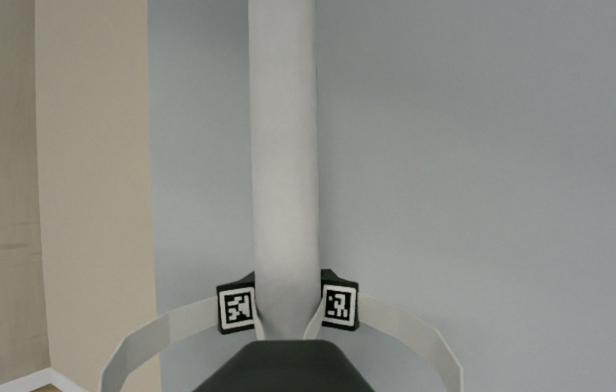

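>>> move(r2={"base":{"translate_m":-0.223,"strafe_m":-0.113},"pace":"slow","contact_limits":{"translate_m":0.8}}, blocking=false, cameras=[])

>>> wait(seconds=5, cameras=[])

>>> move(r2={"base":{"translate_m":-0.2,"strafe_m":-0.15},"pace":"slow","contact_limits":{"translate_m":0.8}}, blocking=false, cameras=[])

>>> wait(seconds=5, cameras=["r2_wrist_camera","r1_head_camera","r2_head_left_camera"])

Scene clock: 178.37 s.
move: r2 moving
r1: as last shown
r1.lidar_m: 1.27 1.12 1.46 2.25 2.34 1.83 1.74 1.81 2.41 2.45 1.51 1.22
r1.motor_effort: lift_m=+23(23) arm_m=-3(4) wheel_0=-1(2) wheel_1=-1(1) wheel_2=+0(0)
r1.servo_current: wrist_yaw_rad=59(65) wrist_pitch_rad=39(52) wrist_roll_rad=52(65) gripper_m=39(46)
r1.wrist_depth_mm: - - - - - 1499 1078 / - - - - - 1576 1098 / - - - - - 1576 1118 / - - - - - 1397 1118 / - - - - - - 1118 / - 193 - - 183 195 1042 / - - - 142 - - -
r2.base_odometry: x=-3.037 y=-0.608 heading=-2.408
r2.turned_by_wheels: +0.002
r2.turned_by_imu: +0.003
r2.base_tilt: forward=-0.6 right=+0.0
r2.lidar_m: 0.74 1.98 2.55 2.67 1.03 0.91 3.20 2.28 2.14 2.07 1.49 0.90
r2.base_status: translate_m moving; strafe_m moving
r2.joint_positions: lift_m=+0.900 arm_m=+0.343 wrist_yaw_rad=+0.017 wrist_pitch_rad=+0.001 wrist_roll_rad=+0.000 gripper_m=-0.028
r2.joint_status: not commanded
r2.measured_speeds: translate_m=-0.049 strafe_m=-0.025 rotate_rad=+0.000 lift_m=+0.000 arm_m=+0.000 wrist_yaw_rad=+0.000 wrist_pitch_rad=+0.000 wrist_roll_rad=+0.000
r2.motor_effort: lift_m=+20(21) arm_m=-5(5) wheel_0=+10(10) wheel_1=-5(6) wheel_2=+27(27)
r2.servo_current: wrist_yaw_rad=98(104) wrist_pitch_rad=46(46) wrist_roll_rad=39(52) gripper_m=117(130)
r2.contact_limits: arm_m 0.8; translate_m 0.8
r2.hand_pose: x=+0.8038 y=-0.0826 z=+1.0777 quat_wxyz=(+1.000, +0.000, +0.001, +0.008) (m; r2's base frame)
r2.wrist_depth_mm: - - 232 166 259 277 290 / 1921 228 233 167 260 274 290 / 1983 229 234 167 262 278 293 / - - 236 167 263 279 294 / - 231 236 167 265 279 294 / - 156 183 168 181 282 298 / - - 238 - 270 290 297
pictures: none
No camera images: "cameras" was empty.

Scene clock: 181.53 s.
earlier move: r2 done
r1.base_odometry: x=-0.814 y=+1.282 heading=-2.403
r1.turned_by_wheels: +0.000
r1.turned_by_imu: +0.000
r1.base_tilt: forward=-1.6 right=+1.3
r1.lidar_m: 1.31 1.10 1.47 2.26 2.34 1.82 1.74 1.82 2.44 2.44 1.52 1.18
r1.base_status: not commanded
r1.joint_positions: lift_m=+0.600 arm_m=+0.000 wrist_yaw_rad=+0.002 wrist_pitch_rad=+0.002 wrist_roll_rad=+1.569 gripper_m=+0.140
r1.joint_status: not commanded
r1.measured_speeds: all 0
r1.motor_effort: lift_m=+23(23) arm_m=-4(4) wheel_0=-1(2) wheel_1=-2(2) wheel_2=+0(0)
r1.servo_current: wrist_yaw_rad=59(78) wrist_pitch_rad=46(52) wrist_roll_rad=33(65) gripper_m=46(46)
r1.hand_pose: x=+0.4595 y=-0.0868 z=+0.7772 quat_wxyz=(+0.708, +0.706, +0.002, +0.000) (m; r1's base frame)
r1.wrist_depth_mm: - - - - - 1576 1098 / - - - - - 1537 1098 / - - - - - 1576 1118 / - - - - - 1576 1160 / - - - - - 1397 1118 / - 193 - - 182 196 1138 / - - - 142 - - -
r2.base_odometry: x=-2.952 y=-0.388 heading=-2.409
r2.turned_by_wheels: -0.001
r2.turned_by_imu: +0.004
r2.base_tilt: forward=-0.6 right=+0.1
r2.lidar_m: 0.74 2.18 2.78 2.88 0.82 0.92 2.93 2.07 1.96 2.04 1.61 0.98
r2.base_status: done
r2.joint_positions: lift_m=+0.900 arm_m=+0.343 wrist_yaw_rad=+0.017 wrist_pitch_rad=+0.001 wrist_roll_rad=+0.000 gripper_m=-0.028
r2.joint_status: not commanded
r2.measured_speeds: all 0
r2.motor_effort: lift_m=+20(21) arm_m=-5(5) wheel_0=+0(12) wheel_1=-3(6) wheel_2=+15(27)
r2.servo_current: wrist_yaw_rad=98(104) wrist_pitch_rad=39(46) wrist_roll_rad=46(59) gripper_m=130(130)
r2.contact_limits: arm_m 0.8; translate_m 0.8
r2.hand_pose: x=+0.8038 y=-0.0826 z=+1.0777 quat_wxyz=(+1.000, +0.000, +0.001, +0.008) (m; r2's base frame)
r2.wrist_depth_mm: - 207 226 163 290 340 389 / - 208 224 164 291 338 389 / - 211 229 164 294 342 392 / - 212 229 167 293 343 392 / - 213 229 166 296 343 394 / - 210 186 167 181 355 397 / - - 227 - 304 351 -
wait: 3.17 of 5 s (r2 has come to rest)
pictures: none
No camera images: "cameras" was empty.

Scene clock: 182.03 s.
move: r2 moving
r1: as last shown
r1.base_tilt: forward=-1.5 right=+1.3
r1.lidar_m: 1.29 1.13 1.47 2.25 2.34 1.84 1.72 1.84 2.45 2.46 1.51 1.19
r1.motor_effort: lift_m=+23(23) arm_m=-4(4) wheel_0=-1(1) wheel_1=-1(1) wheel_2=+0(0)
r1.servo_current: wrist_yaw_rad=52(65) wrist_pitch_rad=46(46) wrist_roll_rad=59(59) gripper_m=46(46)
r1.wrist_depth_mm: - - - - - 1537 1078 / - - - - - 1537 1078 / - - - - - 1618 1118 / - - - - - 1576 1098 / - - - - - 1430 1118 / - 193 - - 182 195 1138 / - - - 143 - - -
r2.base_odometry: x=-2.949 y=-0.375 heading=-2.407
r2.turned_by_wheels: +0.002
r2.turned_by_imu: +0.002
r2.base_tilt: forward=-0.6 right=+0.0
r2.lidar_m: 0.72 2.14 2.75 2.90 0.83 0.92 2.91 2.04 1.96 2.05 1.63 0.98
r2.base_status: translate_m moving; strafe_m moving
r2.joint_positions: lift_m=+0.900 arm_m=+0.343 wrist_yaw_rad=+0.017 wrist_pitch_rad=+0.001 wrist_roll_rad=+0.000 gripper_m=-0.028
r2.joint_status: not commanded
r2.measured_speeds: translate_m=-0.042 strafe_m=-0.032 rotate_rad=+0.001 lift_m=+0.000 arm_m=+0.000 wrist_yaw_rad=+0.000 wrist_pitch_rad=+0.000 wrist_roll_rad=+0.000
r2.motor_effort: lift_m=+20(21) arm_m=-5(5) wheel_0=+8(12) wheel_1=-8(9) wheel_2=+22(22)
r2.servo_current: wrist_yaw_rad=104(111) wrist_pitch_rad=39(46) wrist_roll_rad=46(52) gripper_m=124(124)
r2.contact_limits: arm_m 0.8; translate_m 0.8
r2.hand_pose: x=+0.8038 y=-0.0826 z=+1.0777 quat_wxyz=(+1.000, +0.000, +0.001, +0.008) (m; r2's base frame)
r2.wrist_depth_mm: - 206 226 163 291 342 392 / - 206 228 164 291 343 392 / - 210 228 164 293 345 394 / - 211 229 167 294 343 399 / - 212 229 165 296 347 402 / - 209 186 167 180 357 402 / - - 224 - 307 355 -
pictures: none
No camera images: "cameras" was empty.

Scene clock: 185.23 s.
earlier move: r2 done
r1.base_odometry: x=-0.814 y=+1.282 heading=-2.403
r1.turned_by_wheels: +0.000
r1.turned_by_imu: +0.000
r1.base_tilt: forward=-1.6 right=+1.3
r1.lidar_m: 1.38 1.10 1.46 2.25 2.34 1.81 1.74 1.80 2.45 2.44 1.52 1.20
r1.base_status: not commanded
r1.joint_positions: lift_m=+0.600 arm_m=+0.000 wrist_yaw_rad=+0.002 wrist_pitch_rad=+0.002 wrist_roll_rad=+1.569 gripper_m=+0.140
r1.joint_status: not commanded
r1.measured_speeds: all 0
r1.motor_effort: lift_m=+23(23) arm_m=-3(4) wheel_0=-1(2) wheel_1=-1(2) wheel_2=+0(0)
r1.servo_current: wrist_yaw_rad=33(72) wrist_pitch_rad=39(52) wrist_roll_rad=52(65) gripper_m=39(52)
r1.hand_pose: x=+0.4595 y=-0.0868 z=+0.7772 quat_wxyz=(+0.708, +0.706, +0.002, +0.000) (m; r1's base frame)
r1.wrist_depth_mm: - - - - - 1537 1098 / - - - - - 1576 1118 / - - - - - 1576 1098 / - - - - - 1576 1138 / - - - - - 1537 1118 / - 193 - - 182 195 1098 / - - - 143 - - 1098
r2.base_odometry: x=-2.904 y=-0.143 heading=-2.409
r2.turned_by_wheels: -0.002
r2.turned_by_imu: -0.049
r2.base_tilt: forward=-0.6 right=+0.1
r2.lidar_m: 0.75 2.21 2.96 3.05 0.83 1.06 2.72 1.91 1.75 1.82 1.74 1.16
r2.base_status: done
r2.joint_positions: lift_m=+0.900 arm_m=+0.343 wrist_yaw_rad=+0.014 wrist_pitch_rad=+0.001 wrist_roll_rad=+0.000 gripper_m=-0.028
r2.joint_status: not commanded
r2.measured_speeds: all 0
r2.motor_effort: lift_m=+20(21) arm_m=-5(5) wheel_0=-5(13) wheel_1=-9(15) wheel_2=+13(22)
r2.servo_current: wrist_yaw_rad=91(111) wrist_pitch_rad=39(46) wrist_roll_rad=39(59) gripper_m=117(124)
r2.contact_limits: arm_m 0.8; translate_m 0.8
r2.hand_pose: x=+0.8035 y=-0.0835 z=+1.0777 quat_wxyz=(+1.000, +0.000, +0.001, +0.007) (m; r2's base frame)
r2.wrist_depth_mm: - 180 219 163 353 - - / - 181 220 165 355 - - / - 182 220 166 353 - - / - 182 221 165 355 - - / - 187 229 168 375 - - / - 182 185 167 178 - - / - 174 215 - - - -
wait: 3.20 of 5 s (r2 has come to rest)
pictures: r1_head_camera, r2_head_left_camera, r2_wrist_camera
Images, in order (width x height): r1_head_camera 420x560, r2_head_left_camera 420x672, r2_wrist_camera 616x392.

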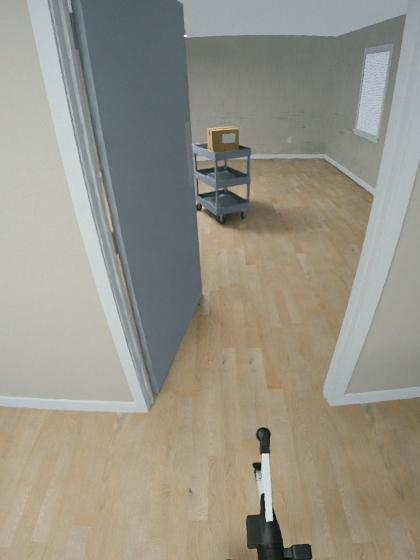

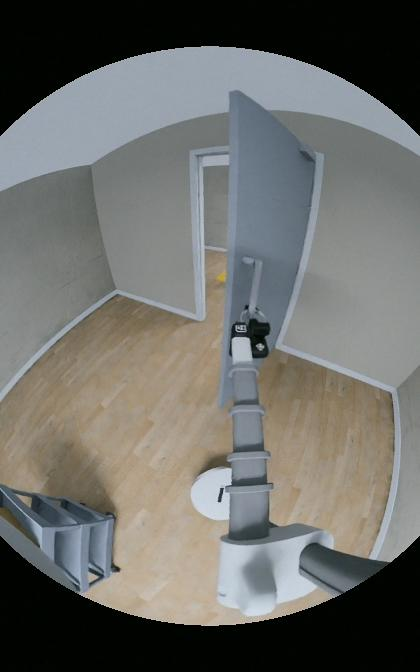

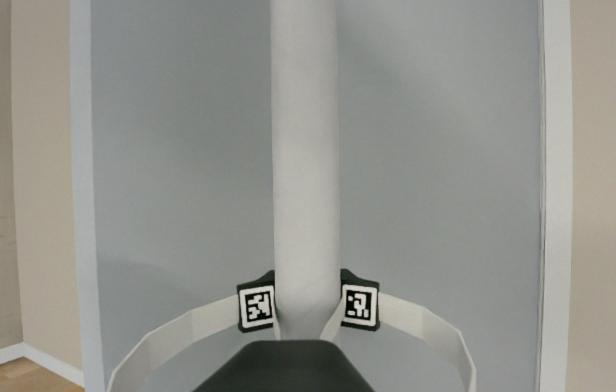

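>>> move(blocking=false, r2={"base":{"translate_m":-0.168,"strafe_m":-0.187},"pace":"slow","contact_limits":{"translate_m":0.8}}, cameras=[])

>>> wait(seconds=5, cameras=["r1_head_camera"])

Scene clock: 207.80 s.
move: r2 moving
r1: as last shown
r1.lidar_m: 1.34 1.12 1.47 2.26 2.33 1.83 1.72 1.79 2.45 2.45 1.53 1.20
r1.motor_effort: lift_m=+23(23) arm_m=-4(4) wheel_0=-1(1) wheel_1=-1(1) wheel_2=+0(0)
r1.servo_current: wrist_yaw_rad=39(65) wrist_pitch_rad=39(46) wrist_roll_rad=39(59) gripper_m=39(46)
r1.wrist_depth_mm: - - - - - 1537 1078 / - - - - - 1576 1078 / - - - - - 1576 1098 / - - - - - 1618 1118 / - - - - - 1499 1138 / - 193 - - 182 197 1138 / - - - 142 - - 1098
r2.base_odometry: x=-2.904 y=-0.130 heading=-2.408
r2.turned_by_wheels: +0.001
r2.turned_by_imu: -0.011
r2.base_tilt: forward=-0.6 right=+0.1
r2.lidar_m: 0.71 2.21 2.99 3.03 0.83 1.06 2.76 1.88 1.76 1.81 1.78 1.22
r2.base_status: translate_m moving; strafe_m moving
r2.joint_positions: lift_m=+0.900 arm_m=+0.343 wrist_yaw_rad=+0.014 wrist_pitch_rad=+0.001 wrist_roll_rad=+0.000 gripper_m=-0.028
r2.joint_status: not commanded
r2.measured_speeds: translate_m=-0.034 strafe_m=-0.039 rotate_rad=+0.000 lift_m=+0.000 arm_m=+0.000 wrist_yaw_rad=+0.000 wrist_pitch_rad=+0.000 wrist_roll_rad=+0.000
r2.motor_effort: lift_m=+20(21) arm_m=-5(5) wheel_0=-1(7) wheel_1=-13(13) wheel_2=+21(21)
r2.servo_current: wrist_yaw_rad=78(91) wrist_pitch_rad=33(39) wrist_roll_rad=39(52) gripper_m=117(124)
r2.contact_limits: arm_m 0.8; translate_m 0.8
r2.hand_pose: x=+0.8035 y=-0.0835 z=+1.0777 quat_wxyz=(+1.000, +0.000, +0.001, +0.007) (m; r2's base frame)
r2.wrist_depth_mm: - 181 227 162 359 - - / - 181 222 164 364 - - / - 187 222 165 362 - - / - 182 222 166 366 - - / - 188 230 167 368 - - / - 183 185 167 177 - - / - 145 216 - - - -
pictures: none
No camera images: "cameras" was empty.

Scene clock: 211.07 s.
earlier move: r2 done
r1.base_odometry: x=-0.814 y=+1.282 heading=-2.403
r1.turned_by_wheels: +0.000
r1.turned_by_imu: +0.000
r1.base_tilt: forward=-1.6 right=+1.3
r1.lidar_m: 1.82 1.09 1.44 2.24 2.32 1.83 1.72 1.82 2.44 2.45 1.54 1.19
r1.base_status: not commanded
r1.joint_positions: lift_m=+0.600 arm_m=+0.000 wrist_yaw_rad=+0.002 wrist_pitch_rad=+0.002 wrist_roll_rad=+1.569 gripper_m=+0.140
r1.joint_status: not commanded
r1.measured_speeds: all 0
r1.motor_effort: lift_m=+23(23) arm_m=-4(4) wheel_0=-2(2) wheel_1=-1(2) wheel_2=+0(0)
r1.servo_current: wrist_yaw_rad=65(65) wrist_pitch_rad=39(52) wrist_roll_rad=46(72) gripper_m=39(52)
r1.hand_pose: x=+0.4595 y=-0.0868 z=+0.7772 quat_wxyz=(+0.708, +0.706, +0.002, +0.000) (m; r1's base frame)
r1.wrist_depth_mm: - - - - - 1499 1098 / - - - - - 1537 1098 / - - - - - 1537 1098 / - - - - - 1618 1118 / - - - - - 1464 1118 / - 198 - - - 196 1118 / - - - 142 - - 1098
r2.base_odometry: x=-2.905 y=+0.107 heading=-2.406
r2.turned_by_wheels: +0.002
r2.turned_by_imu: -0.296
r2.base_tilt: forward=-0.4 right=+0.1
r2.lidar_m: 0.68 2.08 2.84 3.08 0.87 0.93 4.16 2.11 1.67 1.67 1.82 1.73
r2.base_status: done
r2.joint_positions: lift_m=+0.900 arm_m=+0.343 wrist_yaw_rad=+0.022 wrist_pitch_rad=+0.001 wrist_roll_rad=+0.000 gripper_m=-0.028
r2.joint_status: not commanded
r2.measured_speeds: all 0
r2.on_its_own: wrist_yaw_rad is at rest, and its servo_current (130 mA) is outside its rest range (0 to 104 mA)
r2.motor_effort: lift_m=+20(21) arm_m=-7(8) wheel_0=+12(18) wheel_1=-4(15) wheel_2=+33(36)
r2.servo_current: wrist_yaw_rad=130(137) wrist_pitch_rad=33(46) wrist_roll_rad=46(52) gripper_m=117(124)
r2.contact_limits: arm_m 0.8; translate_m 0.8
r2.hand_pose: x=+0.8043 y=-0.0812 z=+1.0777 quat_wxyz=(+1.000, +0.000, +0.001, +0.011) (m; r2's base frame)
r2.wrist_depth_mm: 125 162 267 165 - - - / 118 173 246 167 - - - / 118 162 245 167 - - - / 119 162 265 169 - - - / 120 161 265 169 - - - / 120 160 184 172 176 - - / 121 143 220 - - - -
wait: 3.27 of 5 s (r2 has come to rest)
pictures: r1_head_camera
Images, in order (width x height): r1_head_camera 420x560.

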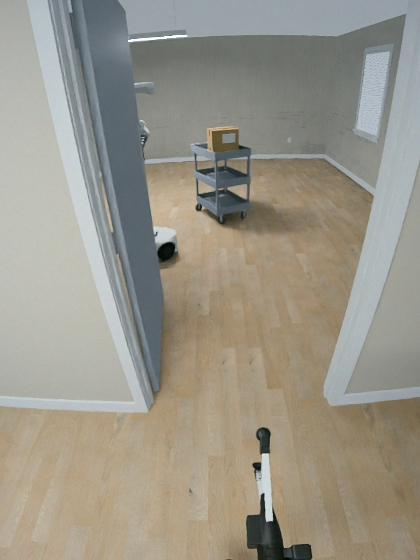

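>>> move(blocking=false, r2={"base":{"translate_m":-0.1,"strafe_m":-0.047},"pace":"slow","contact_limits":{"translate_m":0.8}}, cameras=[])

>>> wait(seconds=4, cameras=["r1_head_camera"])

>>> zoom_image(camera="r1_head_camera", region=[60, 80, 360, 430])

Scene clock: 217.60 s.
move: r2 moving
r1: as last shown
r1.lidar_m: 1.80 1.13 1.44 2.26 2.37 1.82 1.73 1.83 2.43 2.45 1.54 1.21
r1.motor_effort: lift_m=+23(23) arm_m=-4(4) wheel_0=-1(2) wheel_1=-1(2) wheel_2=+0(0)
r1.servo_current: wrist_yaw_rad=52(65) wrist_pitch_rad=46(46) wrist_roll_rad=46(59) gripper_m=39(46)
r1.wrist_depth_mm: - - - - - 1499 1098 / - - - - - 1537 1098 / - - - - - 1576 1078 / - - - - - 1618 1118 / - - - - - 1464 1138 / - 198 - - - 197 1118 / - - - 142 - - 1098
r2.base_odometry: x=-2.902 y=+0.119 heading=-2.397
r2.turned_by_wheels: +0.009
r2.turned_by_imu: +0.000
r2.base_tilt: forward=-0.3 right=+0.1
r2.lidar_m: 0.68 2.09 2.86 3.07 0.86 0.91 4.18 2.10 1.68 1.67 1.83 1.71
r2.base_status: translate_m moving; strafe_m moving
r2.joint_positions: lift_m=+0.900 arm_m=+0.343 wrist_yaw_rad=+0.022 wrist_pitch_rad=+0.001 wrist_roll_rad=+0.000 gripper_m=-0.028
r2.joint_status: not commanded
r2.measured_speeds: translate_m=-0.041 strafe_m=-0.022 rotate_rad=+0.026 lift_m=+0.000 arm_m=+0.000 wrist_yaw_rad=+0.000 wrist_pitch_rad=+0.000 wrist_roll_rad=+0.000
r2.motor_effort: lift_m=+20(21) arm_m=-7(8) wheel_0=+1(9) wheel_1=-6(6) wheel_2=+36(36)
r2.servo_current: wrist_yaw_rad=124(137) wrist_pitch_rad=39(46) wrist_roll_rad=52(52) gripper_m=117(124)
r2.contact_limits: arm_m 0.8; translate_m 0.8
r2.hand_pose: x=+0.8043 y=-0.0812 z=+1.0777 quat_wxyz=(+1.000, +0.000, +0.001, +0.011) (m; r2's base frame)
r2.wrist_depth_mm: 126 163 270 165 - - - / 118 174 247 166 - - - / 119 164 247 167 - - - / 119 163 245 169 - - - / 120 162 263 170 - - - / 121 160 183 172 175 - - / 121 145 220 - - - -
pictures: none
No camera images: "cameras" was empty.

Scene clock: 219.40 s.
earlier move: r2 done
r1.base_odometry: x=-0.814 y=+1.282 heading=-2.403
r1.turned_by_wheels: +0.000
r1.turned_by_imu: +0.000
r1.base_tilt: forward=-1.6 right=+1.3
r1.lidar_m: 1.80 1.12 1.45 2.24 2.33 1.83 1.73 1.81 2.43 2.45 1.53 1.19
r1.base_status: not commanded
r1.joint_positions: lift_m=+0.600 arm_m=+0.000 wrist_yaw_rad=+0.002 wrist_pitch_rad=+0.002 wrist_roll_rad=+1.569 gripper_m=+0.140
r1.joint_status: not commanded
r1.measured_speeds: all 0
r1.motor_effort: lift_m=+23(23) arm_m=-4(4) wheel_0=-1(2) wheel_1=-1(2) wheel_2=+0(0)
r1.servo_current: wrist_yaw_rad=52(72) wrist_pitch_rad=46(52) wrist_roll_rad=46(72) gripper_m=46(46)
r1.hand_pose: x=+0.4595 y=-0.0868 z=+0.7772 quat_wxyz=(+0.708, +0.706, +0.002, +0.000) (m; r1's base frame)
r1.wrist_depth_mm: - - - - - 1499 1078 / - - - - - 1576 1098 / - - - - - 1618 1118 / - - - - - 1537 1118 / - - - - - 1537 1118 / - 198 - - - 196 1118 / - - - 142 - - 1118
r2.base_odometry: x=-2.864 y=+0.209 heading=-2.403
r2.turned_by_wheels: -0.006
r2.turned_by_imu: +0.005
r2.base_tilt: forward=+0.0 right=+0.4
r2.lidar_m: 0.68 2.09 2.86 3.07 0.86 0.90 4.15 2.06 1.66 1.66 1.80 1.73
r2.base_status: done
r2.joint_positions: lift_m=+0.900 arm_m=+0.343 wrist_yaw_rad=+0.022 wrist_pitch_rad=+0.001 wrist_roll_rad=+0.000 gripper_m=-0.028
r2.joint_status: not commanded
r2.measured_speeds: all 0
r2.on_its_own: wrist_yaw_rad is at rest, and its servo_current (124 mA) is outside its rest range (0 to 104 mA)
r2.motor_effort: lift_m=+20(21) arm_m=-8(8) wheel_0=+2(9) wheel_1=-5(6) wheel_2=+35(37)
r2.servo_current: wrist_yaw_rad=124(143) wrist_pitch_rad=39(46) wrist_roll_rad=52(59) gripper_m=124(130)
r2.contact_limits: arm_m 0.8; translate_m 0.8
r2.hand_pose: x=+0.8044 y=-0.0812 z=+1.0777 quat_wxyz=(+1.000, +0.000, +0.001, +0.011) (m; r2's base frame)
r2.wrist_depth_mm: 121 163 270 166 - - - / 119 174 247 167 - - - / 120 164 246 168 - - - / 120 163 266 170 - - - / 121 162 263 170 - - - / 121 160 184 173 176 - - / 122 145 219 - - - -
wait: 1.80 of 4 s (r2 has come to rest)
pictures: r1_head_camera
Images, in order (width x height): r1_head_camera 420x560.

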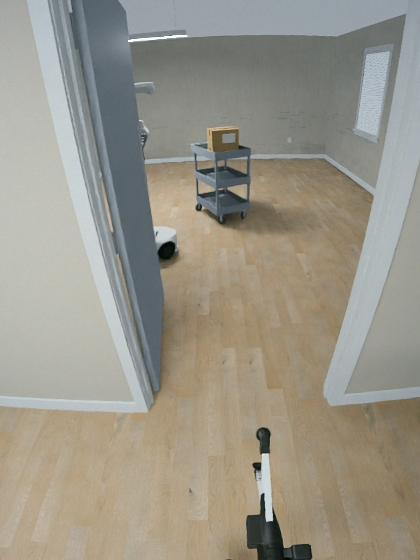

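Scaled by 1.440 from the camera's 420x560 image, which has a finer 600x800 frame.

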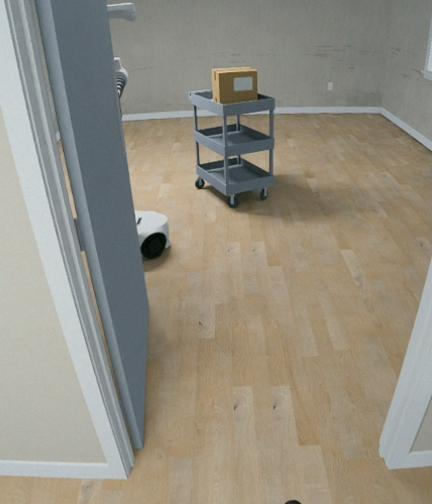

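>>> move(blocking=false, r1={"base":{"translate_m":1.1,"strafe_m":-0.2},"joints":{"lift_m":0.655},"pace":"default"}, cameras=[])

>>> wait(seconds=8, cameras=["r1_head_camera"])

Scene clock: 241.87 s.
move: r1 moving
r1.base_odometry: x=-0.841 y=+1.266 heading=-2.403
r1.turned_by_wheels: +0.000
r1.turned_by_imu: +0.000
r1.base_tilt: forward=-1.6 right=+1.2
r1.lidar_m: 1.84 1.08 1.43 2.26 2.35 1.86 1.77 1.84 2.52 2.45 1.46 1.16
r1.base_status: translate_m moving; strafe_m moving
r1.joint_positions: lift_m=+0.636 arm_m=+0.000 wrist_yaw_rad=+0.002 wrist_pitch_rad=+0.002 wrist_roll_rad=+1.569 gripper_m=+0.140
r1.joint_status: lift_m moving
r1.measured_speeds: translate_m=+0.122 strafe_m=-0.023 rotate_rad=+0.002 lift_m=+0.111 arm_m=+0.000 wrist_yaw_rad=+0.000 wrist_pitch_rad=+0.000 wrist_roll_rad=+0.000
r1.motor_effort: lift_m=+26(26) arm_m=-3(4) wheel_0=+8(9) wheel_1=+4(5) wheel_2=-8(9)
r1.servo_current: wrist_yaw_rad=59(59) wrist_pitch_rad=39(46) wrist_roll_rad=46(52) gripper_m=46(52)
r1.hand_pose: x=+0.4595 y=-0.0868 z=+0.8135 quat_wxyz=(+0.708, +0.706, +0.002, +0.000) (m; r1's base frame)
r1.wrist_depth_mm: - - - - - 1618 1118 / - - - - - 1618 1160 / - - - - - 1661 1182 / - - - - - 1618 1182 / - - - - - 1537 1182 / - 209 - - - 196 1182 / - - - 142 - - 1118
r2.base_odometry: x=-2.864 y=+0.209 heading=-2.403
r2.turned_by_wheels: +0.000
r2.turned_by_imu: +0.000
r2.base_tilt: forward=+0.0 right=+0.4
r2.lidar_m: 0.70 2.07 2.83 3.08 0.87 0.94 4.14 2.12 1.69 1.65 1.82 1.72
r2.base_status: not commanded
r2.joint_positions: lift_m=+0.900 arm_m=+0.343 wrist_yaw_rad=+0.022 wrist_pitch_rad=+0.001 wrist_roll_rad=+0.000 gripper_m=-0.028
r2.joint_status: not commanded
r2.measured_speeds: all 0
r2.motor_effort: lift_m=+20(20) arm_m=-8(8) wheel_0=+2(3) wheel_1=-5(5) wheel_2=+34(35)
r2.servo_current: wrist_yaw_rad=130(137) wrist_pitch_rad=39(46) wrist_roll_rad=65(65) gripper_m=124(124)
r2.contact_limits: arm_m 0.8; translate_m 0.8
r2.hand_pose: x=+0.8044 y=-0.0812 z=+1.0777 quat_wxyz=(+1.000, +0.000, +0.001, +0.011) (m; r2's base frame)
r2.wrist_depth_mm: 121 163 271 166 - - - / 120 174 249 167 - - - / 120 163 246 168 - - - / 121 163 265 170 - - - / 120 162 263 170 - - - / 121 160 183 173 176 - - / 122 145 219 - - - -
pictures: none
No camera images: "cameras" was empty.

Scene clock: 246.57 s.
earlier move: r1 done
r1.base_odometry: x=-1.762 y=+0.690 heading=-2.403
r1.turned_by_wheels: +0.000
r1.turned_by_imu: -0.001
r1.base_tilt: forward=-1.6 right=+1.3
r1.lidar_m: 2.40 0.91 0.61 0.58 2.58 2.93 2.84 2.94 2.33 0.35 0.37 3.11
r1.base_status: done
r1.joint_positions: lift_m=+0.655 arm_m=+0.000 wrist_yaw_rad=+0.002 wrist_pitch_rad=+0.002 wrist_roll_rad=+1.569 gripper_m=+0.140
r1.joint_status: all done
r1.measured_speeds: all 0
r1.motor_effort: lift_m=+24(26) arm_m=-4(4) wheel_0=+3(11) wheel_1=+3(7) wheel_2=+1(10)
r1.servo_current: wrist_yaw_rad=39(72) wrist_pitch_rad=39(52) wrist_roll_rad=46(72) gripper_m=46(52)
r1.hand_pose: x=+0.4595 y=-0.0868 z=+0.8322 quat_wxyz=(+0.708, +0.706, +0.002, +0.000) (m; r1's base frame)
r1.wrist_depth_mm: - - - - - 1618 1160 / - - - - - 1661 1182 / - - - - - 1661 1182 / - - - - - 1708 1205 / - - - - - 1618 1182 / - 209 - - - 196 1229 / - - - 149 - 1708 1205
r2.base_odometry: x=-2.864 y=+0.209 heading=-2.403
r2.turned_by_wheels: +0.000
r2.turned_by_imu: +0.001
r2.base_tilt: forward=+0.0 right=+0.4
r2.lidar_m: 0.66 1.63 2.84 3.08 0.86 0.93 4.15 2.11 1.68 1.66 1.83 1.71
r2.base_status: not commanded
r2.joint_positions: lift_m=+0.900 arm_m=+0.343 wrist_yaw_rad=+0.022 wrist_pitch_rad=+0.001 wrist_roll_rad=+0.000 gripper_m=-0.028
r2.joint_status: not commanded
r2.measured_speeds: all 0
r2.on_its_own: wrist_yaw_rad is at rest, and its servo_current (124 mA) is outside its rest range (0 to 104 mA)
r2.motor_effort: lift_m=+20(20) arm_m=-8(8) wheel_0=+3(3) wheel_1=-4(5) wheel_2=+35(35)
r2.servo_current: wrist_yaw_rad=124(143) wrist_pitch_rad=39(46) wrist_roll_rad=39(65) gripper_m=117(124)
r2.contact_limits: arm_m 0.8; translate_m 0.8
r2.hand_pose: x=+0.8044 y=-0.0812 z=+1.0777 quat_wxyz=(+1.000, +0.000, +0.001, +0.011) (m; r2's base frame)
r2.wrist_depth_mm: 121 164 270 166 - - - / 119 174 248 166 - - - / 120 163 246 168 - - - / 120 163 266 170 - - - / 121 163 262 170 - - - / 121 159 184 173 176 - - / 122 145 220 - - - -
wait: 4.70 of 8 s (r1 has come to rest)
pictures: r1_head_camera
Images, in order (width x height): r1_head_camera 420x560.

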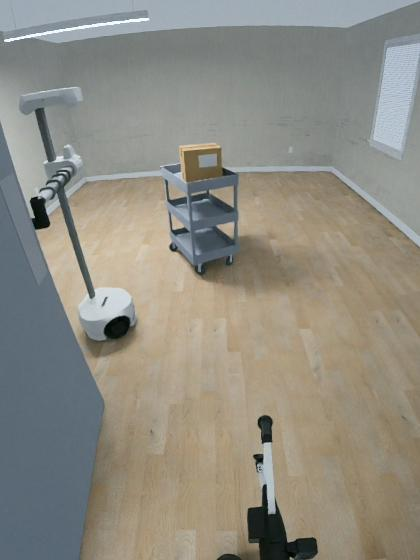

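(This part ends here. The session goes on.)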